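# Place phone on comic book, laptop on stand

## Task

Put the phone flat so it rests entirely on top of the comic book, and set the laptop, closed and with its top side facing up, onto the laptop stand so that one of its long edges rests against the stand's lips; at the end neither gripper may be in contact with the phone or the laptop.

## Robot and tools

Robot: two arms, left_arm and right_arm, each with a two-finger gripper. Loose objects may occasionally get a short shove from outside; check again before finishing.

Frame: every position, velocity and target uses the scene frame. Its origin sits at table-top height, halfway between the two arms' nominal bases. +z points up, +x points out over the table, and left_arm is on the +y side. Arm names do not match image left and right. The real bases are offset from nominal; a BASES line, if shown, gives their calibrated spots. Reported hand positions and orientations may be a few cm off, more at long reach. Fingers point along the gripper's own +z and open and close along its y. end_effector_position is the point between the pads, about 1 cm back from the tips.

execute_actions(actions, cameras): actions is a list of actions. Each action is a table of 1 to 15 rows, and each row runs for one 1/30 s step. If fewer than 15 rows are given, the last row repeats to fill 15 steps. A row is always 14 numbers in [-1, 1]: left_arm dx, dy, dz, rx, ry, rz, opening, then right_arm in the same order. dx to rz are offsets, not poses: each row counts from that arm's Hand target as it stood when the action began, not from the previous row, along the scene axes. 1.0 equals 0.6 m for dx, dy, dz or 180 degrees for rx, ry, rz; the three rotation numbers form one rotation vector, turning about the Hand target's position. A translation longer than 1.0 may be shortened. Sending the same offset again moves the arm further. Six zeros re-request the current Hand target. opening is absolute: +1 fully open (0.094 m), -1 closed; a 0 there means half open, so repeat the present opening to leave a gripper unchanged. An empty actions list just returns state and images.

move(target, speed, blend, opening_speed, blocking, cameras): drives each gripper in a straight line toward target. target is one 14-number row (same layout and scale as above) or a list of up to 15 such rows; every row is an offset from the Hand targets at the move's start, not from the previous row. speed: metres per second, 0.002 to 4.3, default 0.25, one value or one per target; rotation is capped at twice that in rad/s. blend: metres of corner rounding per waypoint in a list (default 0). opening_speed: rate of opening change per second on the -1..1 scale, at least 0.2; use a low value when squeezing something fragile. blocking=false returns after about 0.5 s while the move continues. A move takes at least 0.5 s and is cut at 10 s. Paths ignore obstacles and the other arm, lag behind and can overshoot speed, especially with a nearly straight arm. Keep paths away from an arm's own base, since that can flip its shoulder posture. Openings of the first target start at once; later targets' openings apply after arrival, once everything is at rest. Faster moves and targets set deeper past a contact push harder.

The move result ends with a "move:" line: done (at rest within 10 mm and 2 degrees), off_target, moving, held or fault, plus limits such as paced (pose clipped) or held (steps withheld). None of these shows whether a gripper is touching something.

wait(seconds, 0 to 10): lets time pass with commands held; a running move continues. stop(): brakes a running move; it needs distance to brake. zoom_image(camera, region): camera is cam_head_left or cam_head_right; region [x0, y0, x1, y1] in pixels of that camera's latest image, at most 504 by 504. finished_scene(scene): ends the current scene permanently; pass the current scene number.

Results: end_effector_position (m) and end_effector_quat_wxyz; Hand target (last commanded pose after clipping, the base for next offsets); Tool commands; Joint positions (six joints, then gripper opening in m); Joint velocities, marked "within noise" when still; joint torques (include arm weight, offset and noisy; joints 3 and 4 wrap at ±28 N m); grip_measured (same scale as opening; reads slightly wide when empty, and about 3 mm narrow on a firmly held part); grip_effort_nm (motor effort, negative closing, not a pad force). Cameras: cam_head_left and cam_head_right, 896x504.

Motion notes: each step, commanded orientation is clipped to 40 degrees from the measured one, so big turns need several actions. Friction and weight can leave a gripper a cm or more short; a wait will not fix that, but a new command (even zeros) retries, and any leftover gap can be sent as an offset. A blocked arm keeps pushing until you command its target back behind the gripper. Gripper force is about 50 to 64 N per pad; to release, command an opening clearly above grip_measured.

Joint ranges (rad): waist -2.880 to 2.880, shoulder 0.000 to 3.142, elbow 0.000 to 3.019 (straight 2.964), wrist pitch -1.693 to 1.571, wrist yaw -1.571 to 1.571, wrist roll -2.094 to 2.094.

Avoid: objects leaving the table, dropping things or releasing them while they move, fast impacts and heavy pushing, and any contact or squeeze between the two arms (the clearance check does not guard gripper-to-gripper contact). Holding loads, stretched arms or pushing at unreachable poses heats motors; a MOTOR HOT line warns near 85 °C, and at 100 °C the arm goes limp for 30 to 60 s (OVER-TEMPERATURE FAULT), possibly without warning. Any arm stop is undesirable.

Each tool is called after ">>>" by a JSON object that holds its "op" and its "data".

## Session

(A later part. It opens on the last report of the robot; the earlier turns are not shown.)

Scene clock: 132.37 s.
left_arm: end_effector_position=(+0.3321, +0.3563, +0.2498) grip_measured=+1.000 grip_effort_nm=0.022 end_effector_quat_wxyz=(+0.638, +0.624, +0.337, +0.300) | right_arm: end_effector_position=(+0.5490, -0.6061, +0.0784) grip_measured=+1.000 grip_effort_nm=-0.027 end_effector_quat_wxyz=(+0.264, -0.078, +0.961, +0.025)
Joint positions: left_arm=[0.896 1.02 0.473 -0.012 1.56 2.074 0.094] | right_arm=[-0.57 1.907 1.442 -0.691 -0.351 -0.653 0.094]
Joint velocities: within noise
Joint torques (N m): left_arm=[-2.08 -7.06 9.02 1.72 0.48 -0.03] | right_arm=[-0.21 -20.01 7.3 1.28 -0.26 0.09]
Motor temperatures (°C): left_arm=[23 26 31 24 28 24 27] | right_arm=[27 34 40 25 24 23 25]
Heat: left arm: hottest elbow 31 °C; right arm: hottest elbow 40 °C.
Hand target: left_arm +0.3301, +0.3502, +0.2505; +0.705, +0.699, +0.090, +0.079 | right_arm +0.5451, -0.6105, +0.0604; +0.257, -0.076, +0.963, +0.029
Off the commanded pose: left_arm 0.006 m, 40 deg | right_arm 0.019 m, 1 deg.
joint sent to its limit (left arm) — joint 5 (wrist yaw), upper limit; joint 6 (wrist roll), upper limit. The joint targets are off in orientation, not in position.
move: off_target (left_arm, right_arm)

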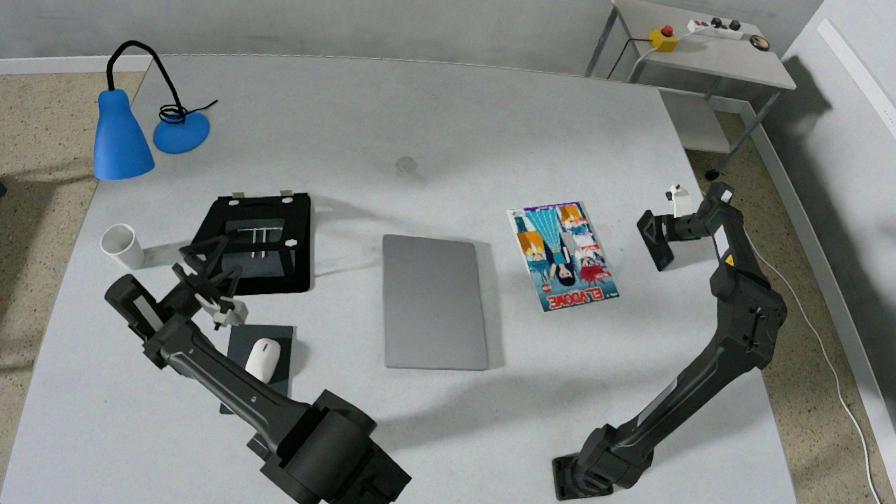

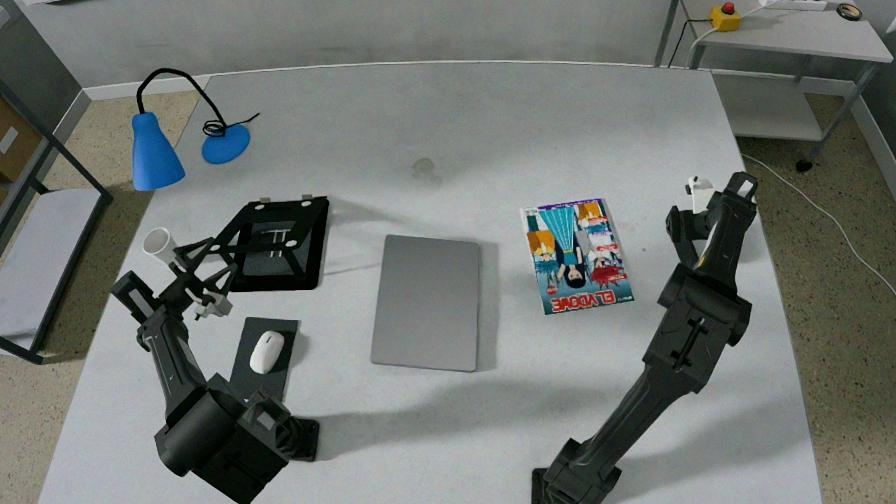

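>>> {"op": "move", "data": {"target": [0,0,0,0,0,0,1,0,0,-0.03,0,0,0,1], "speed": 0.08}}

>>> {"op": "zoom_image", "data": {"camera": "cam_head_left", "region": [610, 180, 710, 280]}}

>>> {"op": "zoom_image", "data": {"camera": "cam_head_right", "region": [620, 180, 720, 280]}}

Scene clock: 139.87 s.
left_arm: end_effector_position=(+0.3321, +0.3563, +0.2498) grip_measured=+1.000 grip_effort_nm=0.017 end_effector_quat_wxyz=(+0.638, +0.624, +0.337, +0.300) | right_arm: end_effector_position=(+0.5502, -0.6069, +0.0638) grip_measured=+1.000 grip_effort_nm=-0.022 end_effector_quat_wxyz=(+0.266, -0.079, +0.961, +0.023)
Joint positions: left_arm=[0.896 1.02 0.473 -0.012 1.56 2.074 0.094] | right_arm=[-0.57 1.926 1.427 -0.652 -0.351 -0.654 0.094]
Joint velocities: within noise
Joint torques (N m): left_arm=[-2.14 -7.24 8.73 1.87 0.45 0.03] | right_arm=[-0.21 -20.19 7.04 1.17 -0.27 0.09]
Motor temperatures (°C): left_arm=[23 26 31 24 28 24 27] | right_arm=[27 34 39 25 24 23 25]
Heat: left arm: hottest elbow 31 °C; right arm: hottest elbow 39 °C.
Hand target: left_arm +0.3301, +0.3502, +0.2505; +0.705, +0.699, +0.090, +0.079 | right_arm +0.5450, -0.6105, +0.0423; +0.257, -0.076, +0.963, +0.029
Off the commanded pose: left_arm 0.006 m, 40 deg | right_arm 0.022 m, 1 deg.
joint sent to its limit (left arm) — joint 5 (wrist yaw), upper limit; joint 6 (wrist roll), upper limit. The joint targets are off in orientation, not in position.
move: off_target (left_arm, right_arm)

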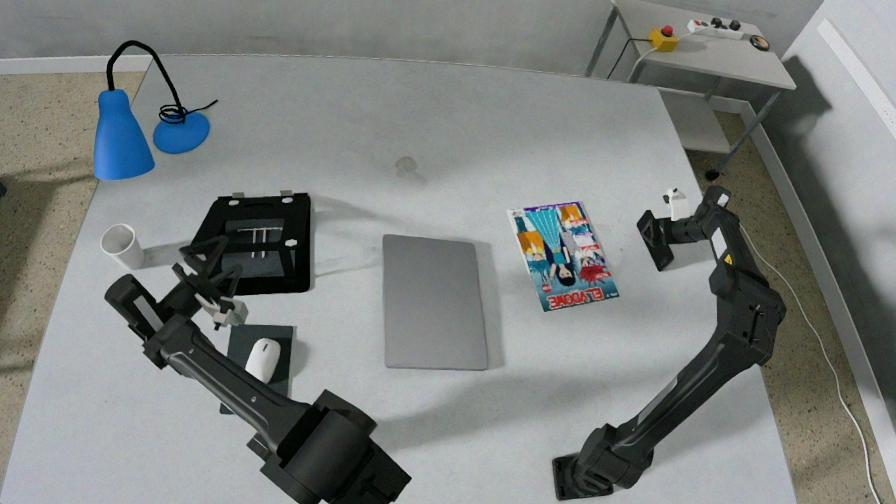

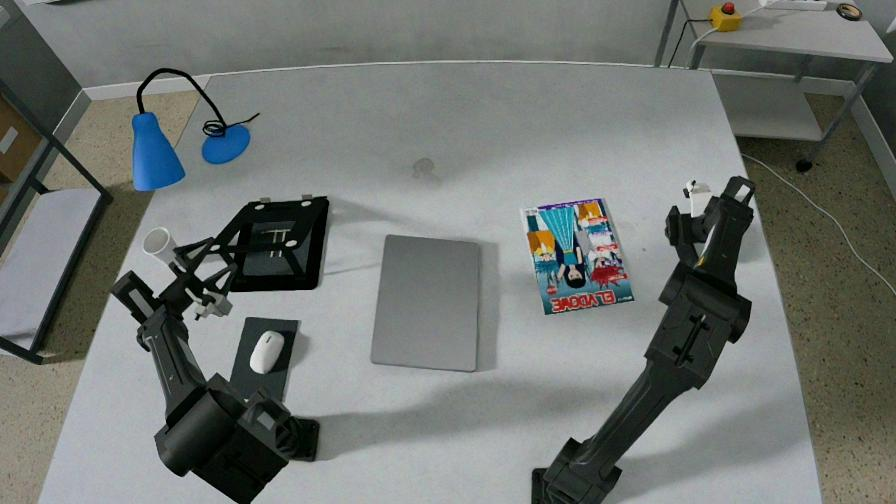

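Scaled by 5.040.

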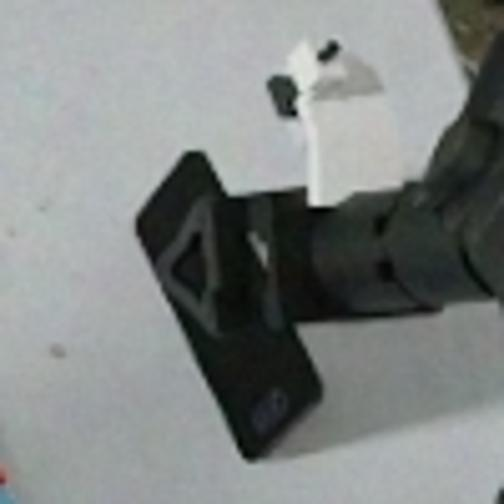

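Scaled by 5.040.

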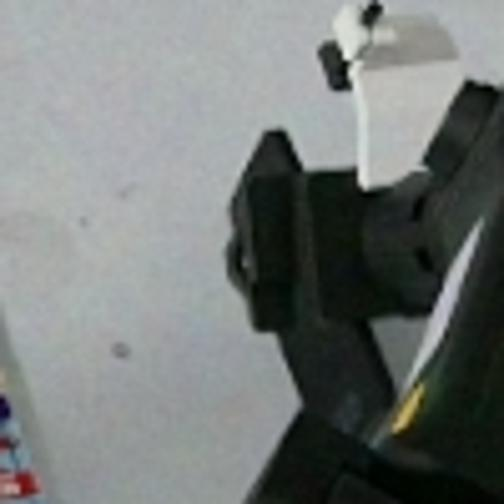

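>>> {"op": "move", "data": {"target": [0,0,0,0,0,0,1,0,0,0,0,0,0,-0.95], "opening_speed": 0.6}}

>>> {"op": "zoom_image", "data": {"camera": "cam_head_left", "region": [610, 180, 710, 280]}}

>>> {"op": "zoom_image", "data": {"camera": "cam_head_right", "region": [620, 180, 720, 280]}}

Scene clock: 145.53 s.
left_arm: end_effector_position=(+0.3321, +0.3563, +0.2498) grip_measured=+1.000 grip_effort_nm=0.022 end_effector_quat_wxyz=(+0.638, +0.624, +0.337, +0.300) | right_arm: end_effector_position=(+0.5506, -0.6065, +0.0638) grip_measured=-0.841 grip_effort_nm=-1.013 end_effector_quat_wxyz=(+0.267, -0.080, +0.960, +0.024)
Joint positions: left_arm=[0.896 1.02 0.473 -0.012 1.56 2.074 0.094] | right_arm=[-0.57 1.927 1.427 -0.651 -0.354 -0.654 0.007]
Joint velocities: within noise
Joint torques (N m): left_arm=[-2.43 -7 8.8 1.66 0.45 0.02] | right_arm=[-0.15 -19.78 7.09 1.24 -0.16 0.09]
Motor temperatures (°C): left_arm=[23 26 31 24 28 24 27] | right_arm=[27 34 38 25 24 23 25]
Heat: left arm: hottest elbow 31 °C; right arm: hottest elbow 38 °C.
Hand target: left_arm +0.3301, +0.3502, +0.2505; +0.705, +0.699, +0.090, +0.079 | right_arm +0.5451, -0.6104, +0.0422; +0.257, -0.076, +0.963, +0.029
Off the commanded pose: left_arm 0.006 m, 40 deg | right_arm 0.023 m, 1 deg.
joint sent to its limit (left arm) — joint 5 (wrist yaw), upper limit; joint 6 (wrist roll), upper limit. The joint targets are off in orientation, not in position.
move: off_target (left_arm, right_arm)

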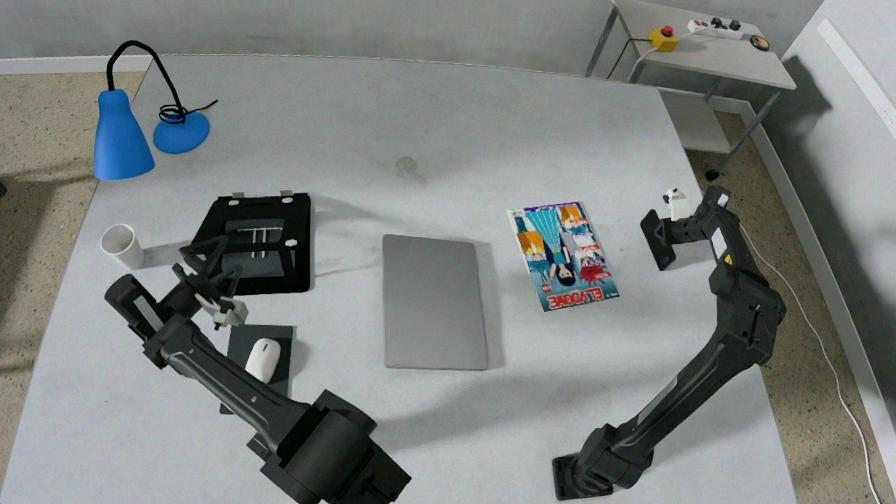

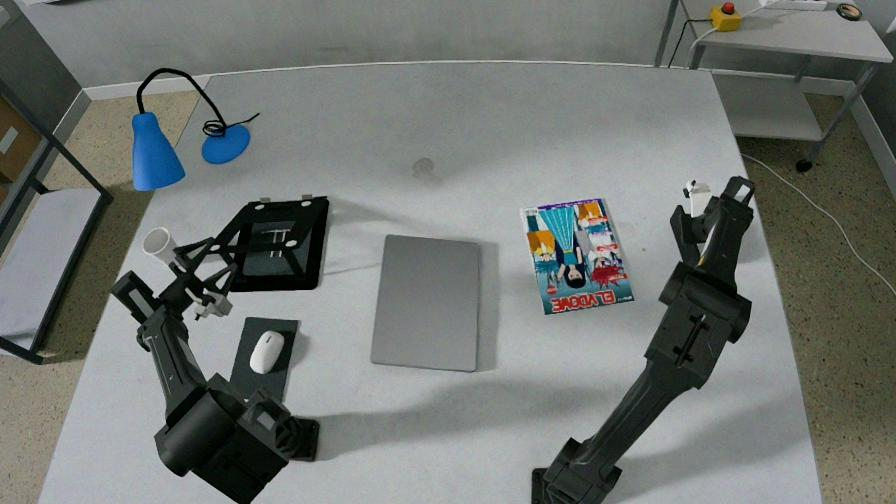

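Scaled by 5.040.

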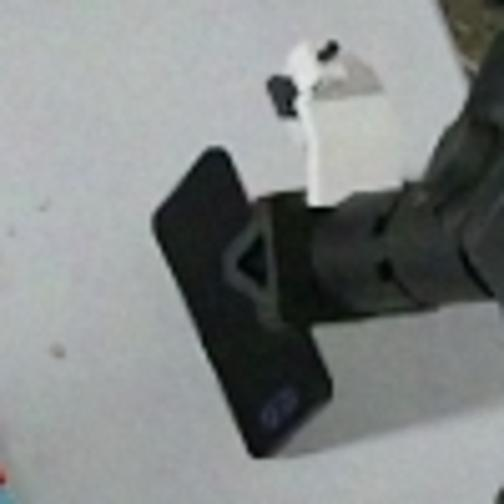

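Scaled by 5.040.

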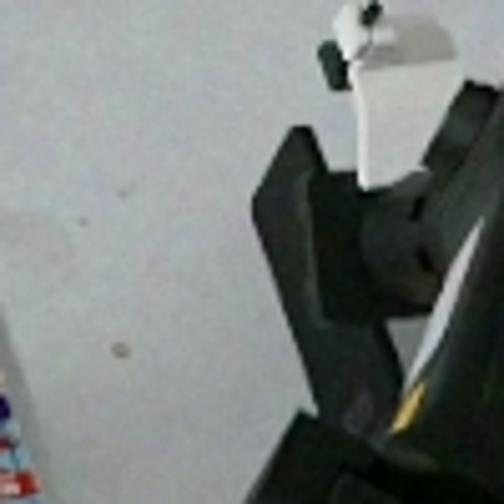

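>>> {"op": "move", "data": {"target": [[0,0,0,0,0,0,1,0,0,0.2,0,0,0,-0.95],[0,0,0,0,0,0,1,-0.015,0.39,0.25,0.412,0.0152,-0.0682,-0.95]], "speed": 0.25, "blend": 0.03}}

>>> {"op": "zoom_image", "data": {"camera": "cam_head_left", "region": [500, 150, 700, 350]}}

>>> {"op": "zoom_image", "data": {"camera": "cam_head_right", "region": [500, 150, 700, 350]}}

Scene clock: 163.90 s.
left_arm: end_effector_position=(+0.3321, +0.3563, +0.2498) grip_measured=+1.000 grip_effort_nm=0.022 end_effector_quat_wxyz=(+0.638, +0.624, +0.337, +0.300) | right_arm: end_effector_position=(+0.5376, -0.3834, +0.1745) grip_measured=-0.843 grip_effort_nm=-1.038 end_effector_quat_wxyz=(+0.219, +0.205, +0.759, +0.577)
Joint positions: left_arm=[0.896 1.02 0.473 -0.012 1.56 2.074 0.094] | right_arm=[-0.424 1.742 1.128 -0.257 -1.255 0.627 0.007]
Joint velocities: within noise
Joint torques (N m): left_arm=[-3.43 -7.06 8.92 1.74 0.39 0.06] | right_arm=[1.14 -21.36 7.08 1.5 -0.56 0.15]
Motor temperatures (°C): left_arm=[23 25 31 24 28 24 27] | right_arm=[27 35 37 25 24 23 26]
Heat: left arm: hottest elbow 31 °C; right arm: hottest elbow 37 °C.
Hand target: left_arm +0.3301, +0.3502, +0.2505; +0.705, +0.699, +0.090, +0.079 | right_arm +0.5361, -0.3763, +0.1924; +0.231, +0.191, +0.759, +0.578
Off the commanded pose: left_arm 0.006 m, 40 deg | right_arm 0.019 m, 2 deg.
joint sent to its limit (left arm) — joint 5 (wrist yaw), upper limit; joint 6 (wrist roll), upper limit. The joint targets are off in orientation, not in position.
move: off_target (left_arm, right_arm)

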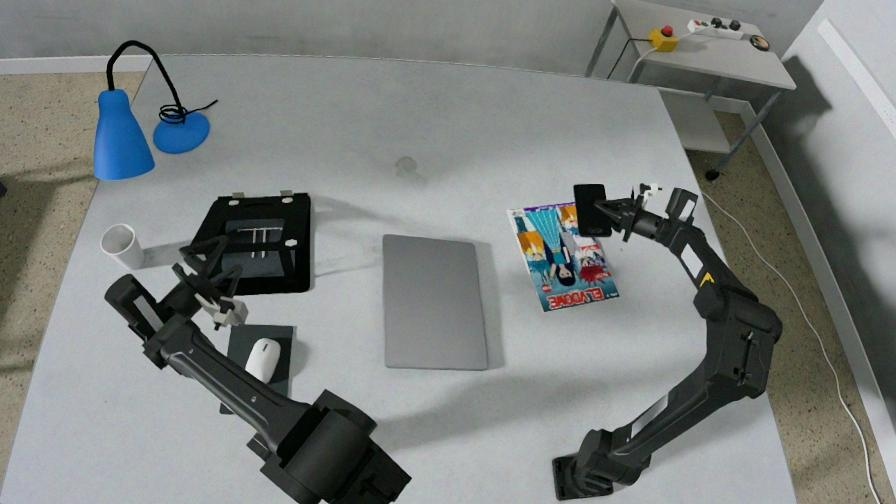

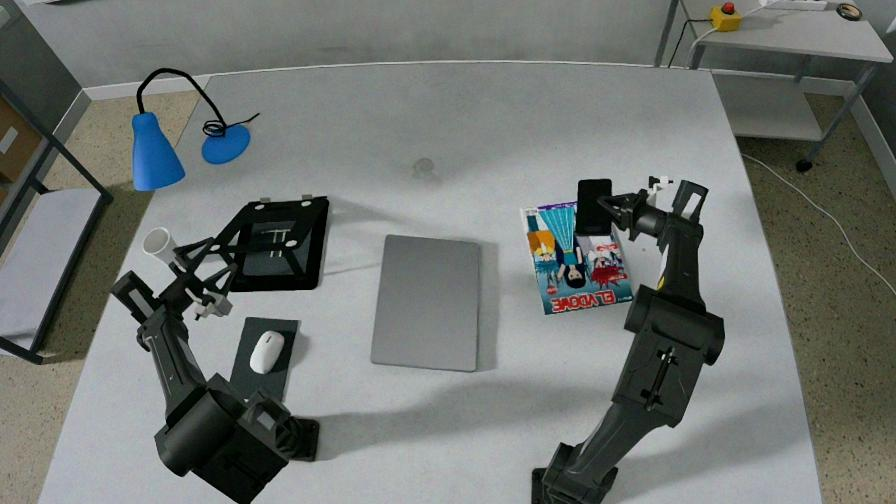

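Scaled by 2.520.

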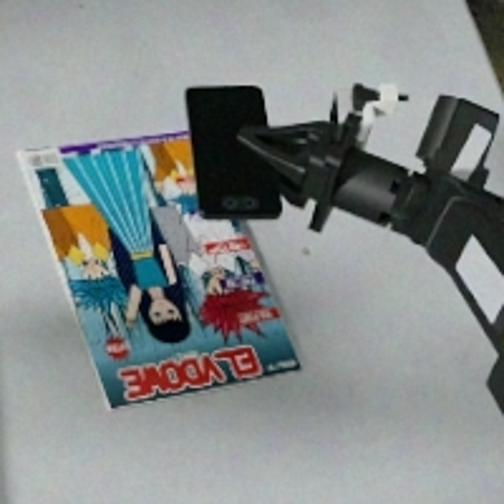

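Scaled by 2.520.

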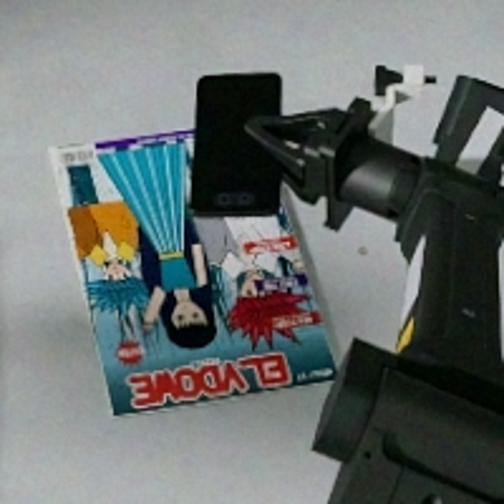

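>>> {"op": "move", "data": {"target": [[0,0,0,0,0,0,1,-0.1,-0.025,0,0,0,0,-0.95],[0,0,0,0,0,0,1,-0.1,-0.025,-0.18,0,0,0,-0.95]], "speed": 0.2, "blend": 0.03}}

>>> {"op": "zoom_image", "data": {"camera": "cam_head_left", "region": [500, 180, 660, 340]}}

>>> {"op": "zoom_image", "data": {"camera": "cam_head_right", "region": [500, 180, 660, 340]}}

Scene clock: 171.90 s.
left_arm: end_effector_position=(+0.3321, +0.3563, +0.2498) grip_measured=+1.000 grip_effort_nm=0.022 end_effector_quat_wxyz=(+0.638, +0.624, +0.337, +0.300) | right_arm: end_effector_position=(+0.4766, -0.3877, +0.0830) grip_measured=-0.843 grip_effort_nm=-1.038 end_effector_quat_wxyz=(+0.227, +0.189, +0.762, +0.576)
Joint positions: left_arm=[0.896 1.02 0.473 -0.012 1.56 2.074 0.094] | right_arm=[-0.488 1.818 0.943 -0.183 -1.3 0.396 0.007]
Joint velocities: within noise
Joint torques (N m): left_arm=[-2.43 -7.12 8.77 1.76 0.46 0.04] | right_arm=[-0.15 -17.61 5.65 1.29 -0.78 0.16]
Motor temperatures (°C): left_arm=[23 25 31 24 28 24 27] | right_arm=[27 35 36 25 24 23 26]
Heat: left arm: hottest elbow 31 °C; right arm: hottest elbow 36 °C.
Hand target: left_arm +0.3301, +0.3502, +0.2505; +0.705, +0.699, +0.090, +0.079 | right_arm +0.4760, -0.3913, +0.0843; +0.231, +0.191, +0.759, +0.578
Off the commanded pose: left_arm 0.006 m, 40 deg | right_arm 0.004 m, 1 deg.
joint sent to its limit (left arm) — joint 5 (wrist yaw), upper limit; joint 6 (wrist roll), upper limit. The joint targets are off in orientation, not in position.
move: off_target (left_arm)

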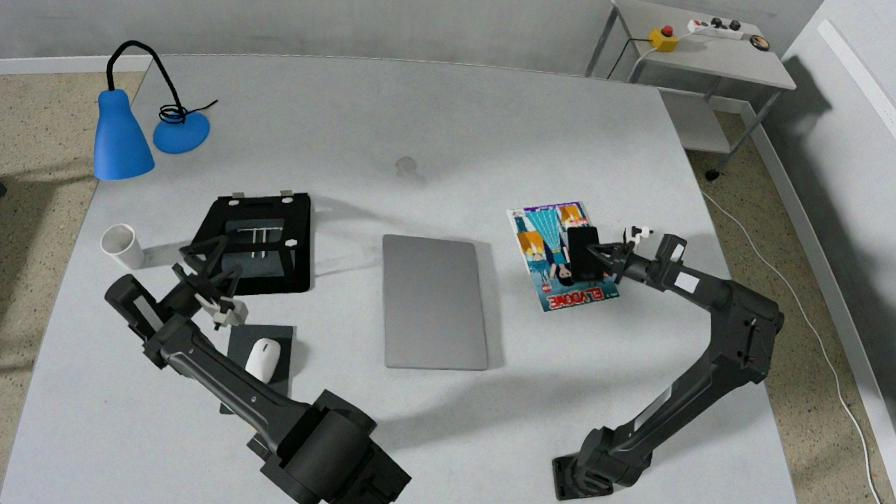

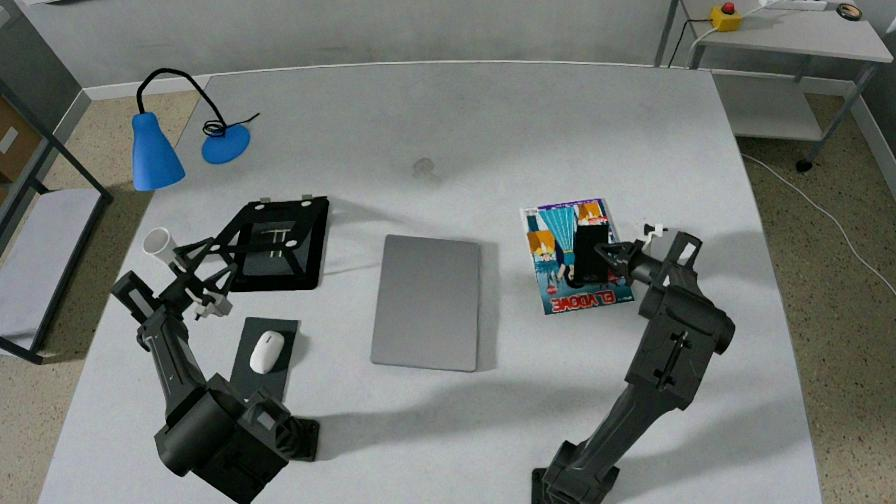

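Scaled by 3.150.

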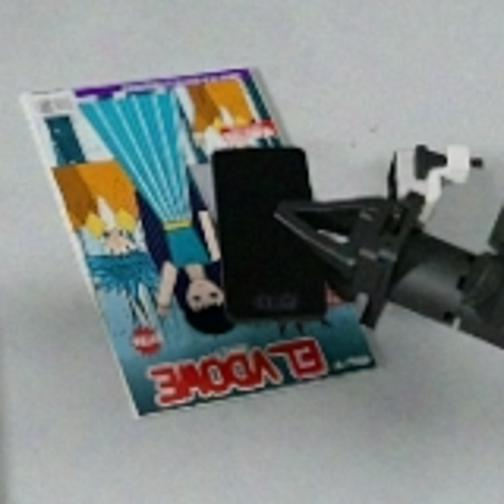

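Scaled by 3.150.

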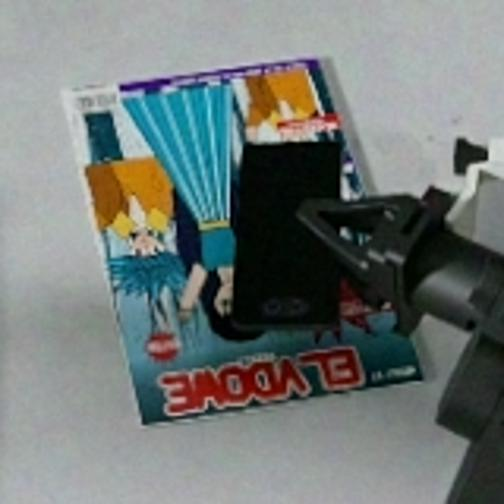

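>>> {"op": "move", "data": {"target": [0,0,0,0,0,0,1,0.02,0.025,-0.08,0,0,0,-0.95], "speed": 0.1}}

>>> {"op": "zoom_image", "data": {"camera": "cam_head_left", "region": [500, 180, 660, 340]}}

>>> {"op": "zoom_image", "data": {"camera": "cam_head_right", "region": [500, 180, 660, 340]}}

Scene clock: 176.83 s.
left_arm: end_effector_position=(+0.3321, +0.3563, +0.2498) grip_measured=+1.000 grip_effort_nm=0.022 end_effector_quat_wxyz=(+0.638, +0.624, +0.337, +0.300) | right_arm: end_effector_position=(+0.4907, -0.3849, +0.0456) grip_measured=-0.843 grip_effort_nm=-1.038 end_effector_quat_wxyz=(+0.241, +0.189, +0.760, +0.573)
Joint positions: left_arm=[0.896 1.02 0.473 -0.012 1.56 2.074 0.094] | right_arm=[-0.468 1.919 0.927 0.074 -1.281 0.519 0.007]
Joint velocities: within noise
Joint torques (N m): left_arm=[-2.02 -7.53 8.94 1.69 0.45 0.05] | right_arm=[1.26 -16.73 4.51 1.52 -0.6 0.13]
Motor temperatures (°C): left_arm=[23 25 31 24 28 24 27] | right_arm=[27 35 36 25 24 23 26]
Heat: left arm: hottest elbow 31 °C; right arm: hottest elbow 36 °C.
Hand target: left_arm +0.3301, +0.3502, +0.2505; +0.705, +0.699, +0.090, +0.079 | right_arm +0.4880, -0.3763, +0.0363; +0.231, +0.191, +0.759, +0.578
Off the commanded pose: left_arm 0.006 m, 40 deg | right_arm 0.013 m, 1 deg.
joint sent to its limit (left arm) — joint 5 (wrist yaw), upper limit; joint 6 (wrist roll), upper limit. The joint targets are off in orientation, not in position.
move: off_target (left_arm, right_arm)

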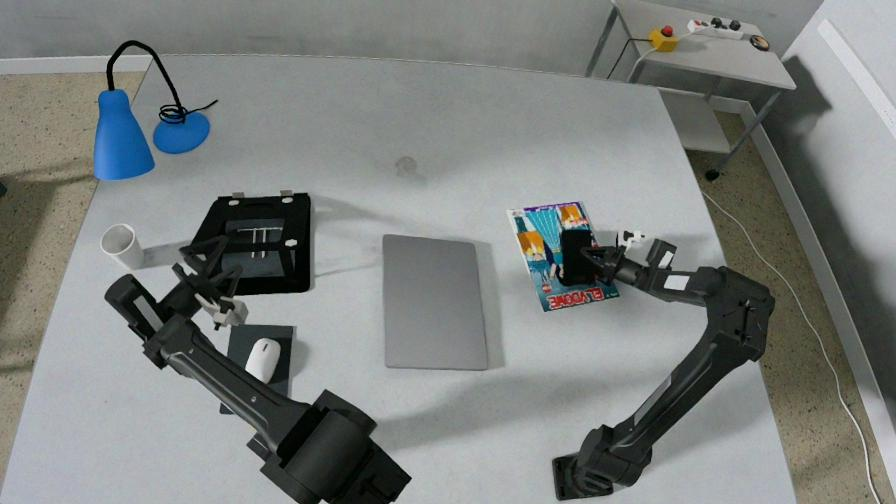

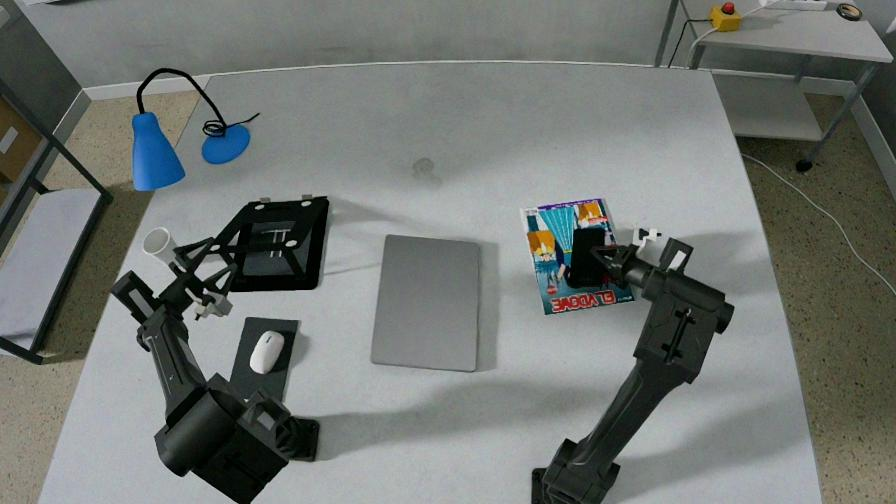

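Scaled by 3.150.

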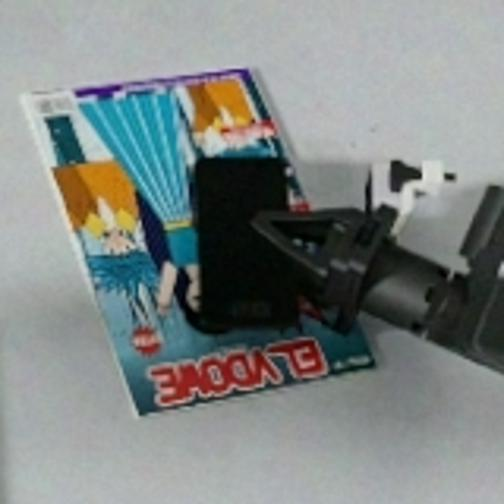

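Scaled by 3.150.

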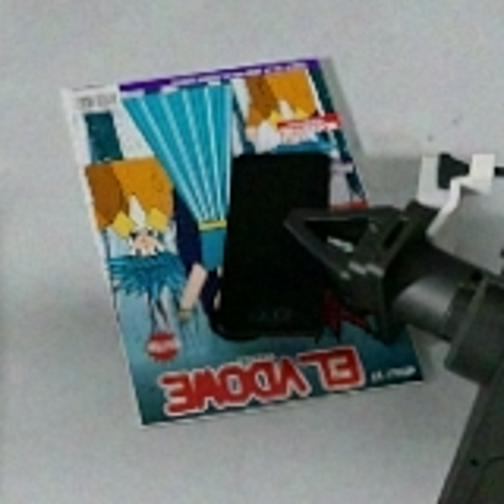

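>>> {"op": "move", "data": {"target": [0,0,0,0,0,0,1,0,0,-0.025,0,0,0,-0.95], "speed": 0.05, "cameras": []}}

>>> {"op": "move", "data": {"target": [0,0,0,0,0,0,1,0,0,-0.015,0,0,0,-0.95], "speed": 0.05}}

>>> {"op": "zoom_image", "data": {"camera": "cam_head_left", "region": [500, 180, 660, 340]}}

Scene clock: 180.77 s.
left_arm: end_effector_position=(+0.3321, +0.3563, +0.2498) grip_measured=+1.000 grip_effort_nm=0.017 end_effector_quat_wxyz=(+0.638, +0.624, +0.337, +0.300) | right_arm: end_effector_position=(+0.4928, -0.3857, +0.0445) grip_measured=-0.843 grip_effort_nm=-1.038 end_effector_quat_wxyz=(+0.246, +0.185, +0.758, +0.575)
Joint positions: left_arm=[0.896 1.02 0.473 -0.012 1.56 2.074 0.094] | right_arm=[-0.468 1.929 0.927 0.11 -1.286 0.535 0.007]
Joint velocities: within noise
Joint torques (N m): left_arm=[-2.67 -6.3 8.68 1.55 0.4 -0.01] | right_arm=[1.26 -14.74 4.37 1.65 -0.41 0.05]
Motor temperatures (°C): left_arm=[23 25 31 24 28 24 27] | right_arm=[27 35 35 25 24 23 27]
Heat: left arm: hottest elbow 31 °C; right arm: hottest shoulder 35 °C.
Hand target: left_arm +0.3301, +0.3502, +0.2505; +0.705, +0.699, +0.090, +0.079 | right_arm +0.4880, -0.3763, +0.0212; +0.231, +0.191, +0.759, +0.578
Off the commanded pose: left_arm 0.006 m, 40 deg | right_arm 0.025 m, 2 deg.
joint sent to its limit (left arm) — joint 5 (wrist yaw), upper limit; joint 6 (wrist roll), upper limit. The joint targets are off in orientation, not in position.
move: off_target (left_arm, right_arm)
No camera images: "cameras" was empty.

Scene clock: 181.90 s.
left_arm: end_effector_position=(+0.3321, +0.3563, +0.2498) grip_measured=+1.000 grip_effort_nm=0.017 end_effector_quat_wxyz=(+0.638, +0.624, +0.337, +0.300) | right_arm: end_effector_position=(+0.4937, -0.3858, +0.0444) grip_measured=-0.843 grip_effort_nm=-1.043 end_effector_quat_wxyz=(+0.249, +0.182, +0.757, +0.576)
Joint positions: left_arm=[0.896 1.02 0.473 -0.012 1.56 2.074 0.094] | right_arm=[-0.468 1.934 0.927 0.131 -1.292 0.544 0.007]
Joint velocities: within noise
Joint torques (N m): left_arm=[-2.2 -6.59 8.92 1.76 0.43 -0.01] | right_arm=[1.32 -13.45 4.3 1.4 -0.21 -0.04]
Motor temperatures (°C): left_arm=[23 25 31 24 28 24 27] | right_arm=[27 35 35 25 24 23 27]
Heat: left arm: hottest elbow 31 °C; right arm: hottest shoulder 35 °C.
Hand target: left_arm +0.3301, +0.3502, +0.2505; +0.705, +0.699, +0.090, +0.079 | right_arm +0.4880, -0.3763, +0.0122; +0.231, +0.191, +0.759, +0.578
Off the commanded pose: left_arm 0.006 m, 40 deg | right_arm 0.034 m, 2 deg.
joint sent to its limit (left arm) — joint 5 (wrist yaw), upper limit; joint 6 (wrist roll), upper limit. The joint targets are off in orientation, not in position.
move: off_target (left_arm, right_arm)

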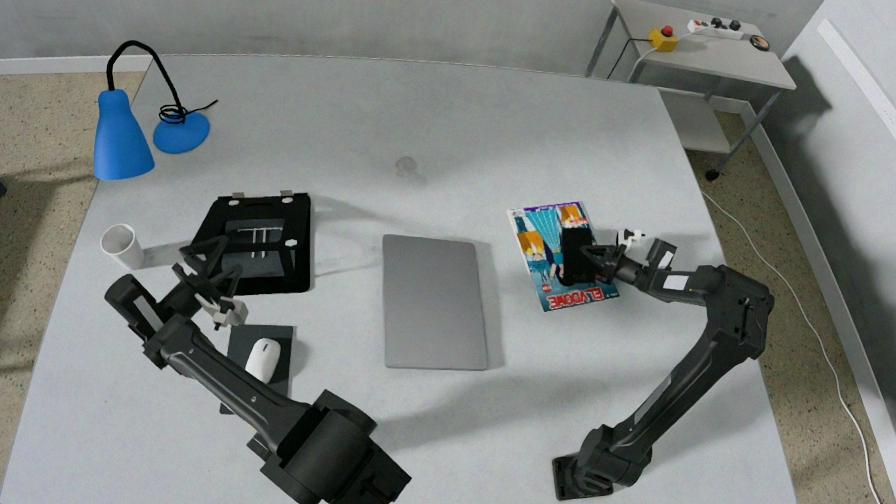

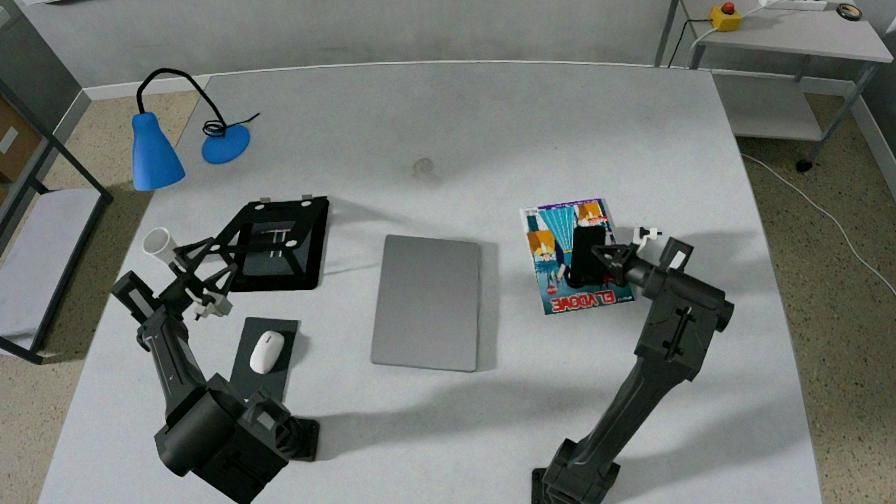

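Scaled by 3.150.

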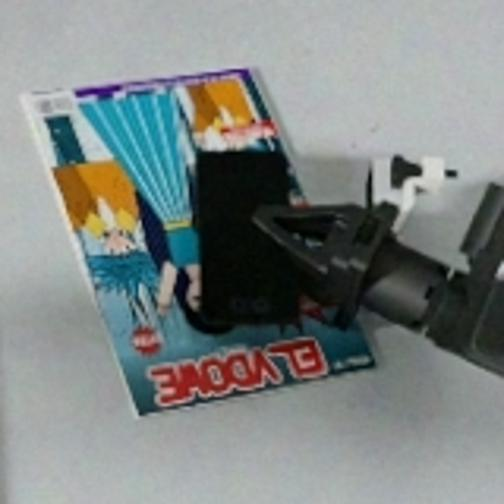

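>>> {"op": "move", "data": {"target": [[0,0,0,0,0,0,1,0,0,0.06,0,0,0,-0.95],[0,0,0,0,0,0,1,0,0,0.06,0.067,-0.006,0,-0.95],[0,0,0,0,0,0,1,0,0,0.015,0.067,-0.006,0,-0.95]], "speed": 0.08}}

>>> {"op": "zoom_image", "data": {"camera": "cam_head_left", "region": [500, 180, 660, 340]}}

>>> {"op": "zoom_image", "data": {"camera": "cam_head_right", "region": [500, 180, 660, 340]}}

Scene clock: 190.47 s.
left_arm: end_effector_position=(+0.3321, +0.3563, +0.2498) grip_measured=+1.000 grip_effort_nm=0.017 end_effector_quat_wxyz=(+0.638, +0.624, +0.337, +0.300) | right_arm: end_effector_position=(+0.4971, -0.3821, +0.0566) grip_measured=-0.843 grip_effort_nm=-1.038 end_effector_quat_wxyz=(+0.236, +0.185, +0.697, +0.651)
Joint positions: left_arm=[0.896 1.02 0.473 -0.012 1.56 2.074 0.094] | right_arm=[-0.468 2.052 0.884 0.899 -1.42 1.215 0.007]
Joint velocities: within noise
Joint torques (N m): left_arm=[-2.67 -6.42 8.84 1.77 0.47 0.04] | right_arm=[0.5 -13.63 2.82 1.36 0.04 0]
Motor temperatures (°C): left_arm=[23 25 31 24 28 24 27] | right_arm=[27 35 34 25 24 23 27]
Heat: left arm: hottest elbow 31 °C; right arm: hottest shoulder 35 °C.
Hand target: left_arm +0.3301, +0.3502, +0.2505; +0.705, +0.699, +0.090, +0.079 | right_arm +0.4880, -0.3762, +0.0213; +0.217, +0.208, +0.692, +0.657
Off the commanded pose: left_arm 0.006 m, 40 deg | right_arm 0.037 m, 4 deg.
joint sent to its limit (left arm) — joint 5 (wrist yaw), upper limit; joint 6 (wrist roll), upper limit. The joint targets are off in orientation, not in position.
move: off_target (left_arm, right_arm)

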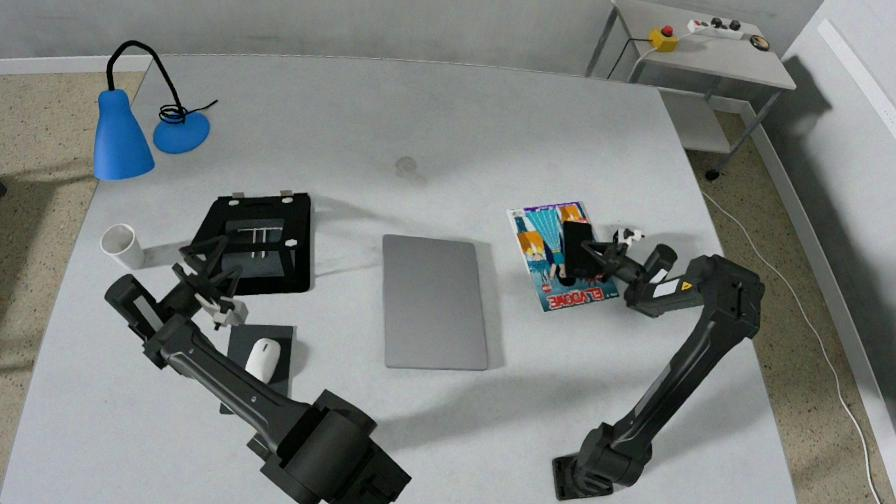

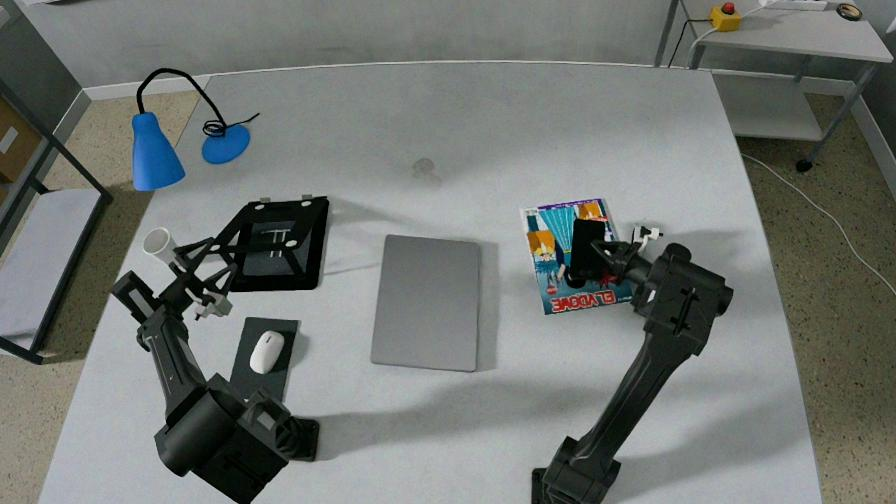

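Scaled by 3.150.

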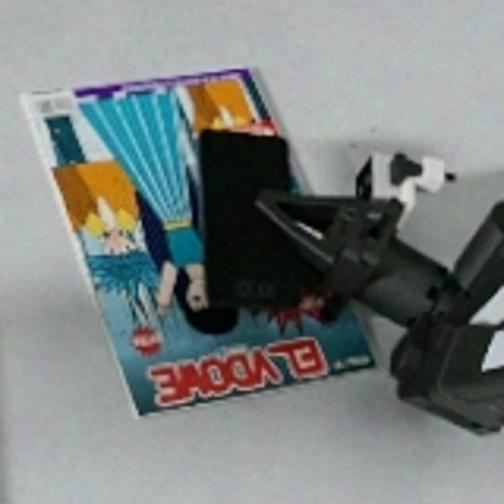

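Scaled by 3.150.

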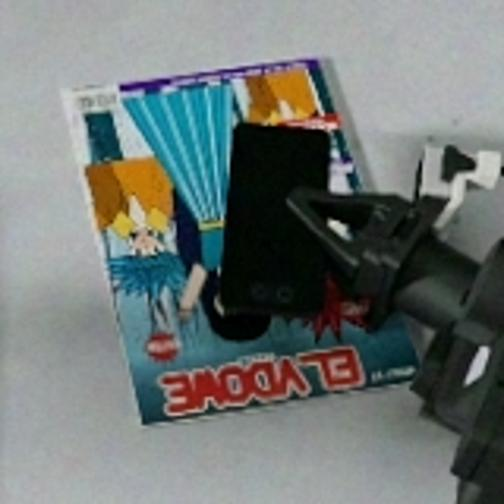

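>>> {"op": "move", "data": {"target": [[0,0,0,0,0,0,1,0,0,0.045,0,0,0,-0.95],[0,0,0,0,0,0,1,0,0,0.045,-0.067,0.006,0,-0.95],[0,0,0,0,0,0,1,0,0,0.01,-0.067,0.006,0,-0.95]], "speed": 0.08}}

>>> {"op": "zoom_image", "data": {"camera": "cam_head_left", "region": [500, 180, 660, 340]}}

>>> {"op": "zoom_image", "data": {"camera": "cam_head_right", "region": [500, 180, 660, 340]}}

Scene clock: 197.33 s.
left_arm: end_effector_position=(+0.3321, +0.3563, +0.2498) grip_measured=+1.000 grip_effort_nm=0.017 end_effector_quat_wxyz=(+0.638, +0.624, +0.337, +0.300) | right_arm: end_effector_position=(+0.4818, -0.3782, +0.0426) grip_measured=-0.843 grip_effort_nm=-1.038 end_effector_quat_wxyz=(+0.232, +0.201, +0.750, +0.586)
Joint positions: left_arm=[0.896 1.02 0.473 -0.012 1.56 2.074 0.094] | right_arm=[-0.466 1.921 0.887 0.163 -1.3 0.603 0.007]
Joint velocities: within noise
Joint torques (N m): left_arm=[-2.43 -7.47 8.84 1.72 0.47 0.01] | right_arm=[1.2 -14.45 6.56 0.55 0.06 -0.31]
Motor temperatures (°C): left_arm=[23 25 31 24 27 24 27] | right_arm=[27 35 34 25 24 23 27]
Heat: left arm: hottest elbow 31 °C; right arm: hottest shoulder 35 °C.
Hand target: left_arm +0.3301, +0.3502, +0.2505; +0.705, +0.699, +0.090, +0.079 | right_arm +0.4881, -0.3763, +0.0273; +0.231, +0.191, +0.759, +0.578
Off the commanded pose: left_arm 0.006 m, 40 deg | right_arm 0.017 m, 2 deg.
joint sent to its limit (left arm) — joint 5 (wrist yaw), upper limit; joint 6 (wrist roll), upper limit. The joint targets are off in orientation, not in position.
move: off_target (left_arm, right_arm)

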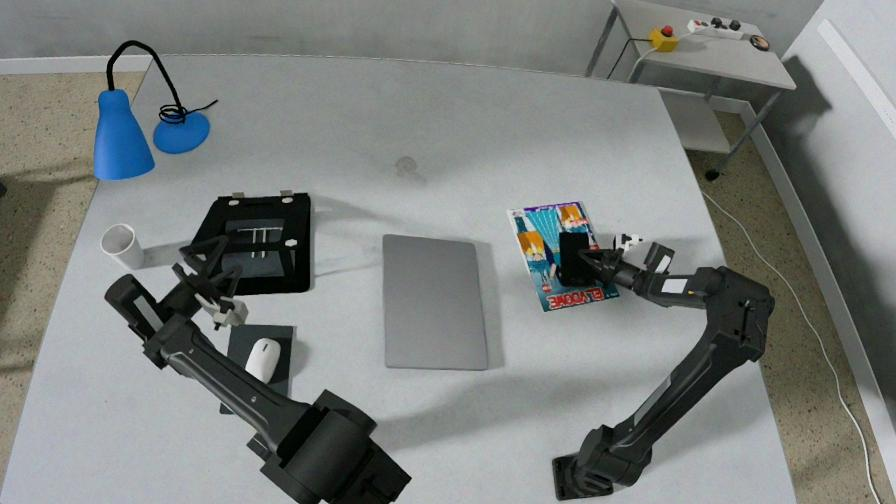

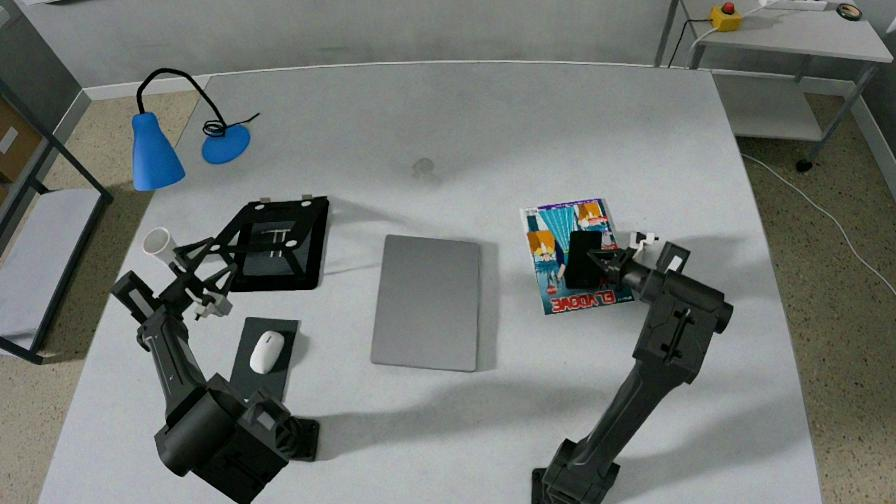

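Scaled by 3.150.

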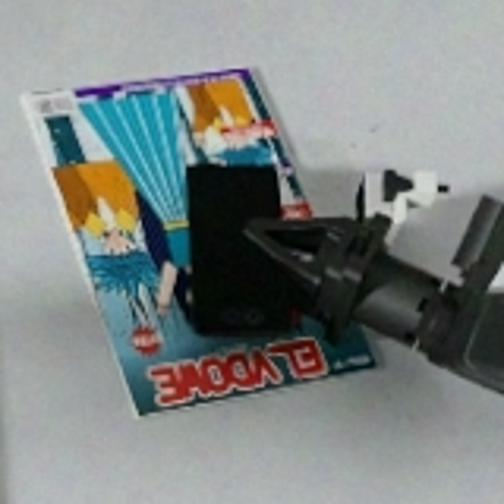

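Scaled by 3.150.

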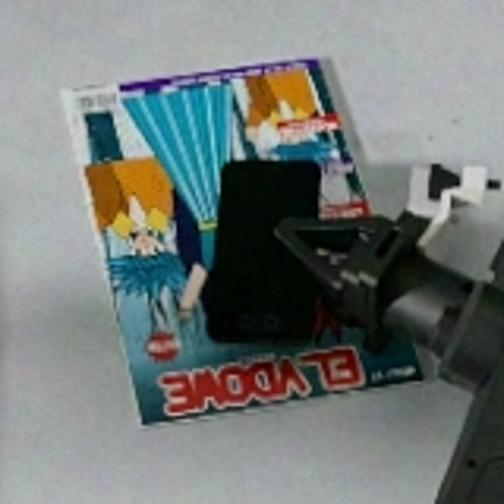

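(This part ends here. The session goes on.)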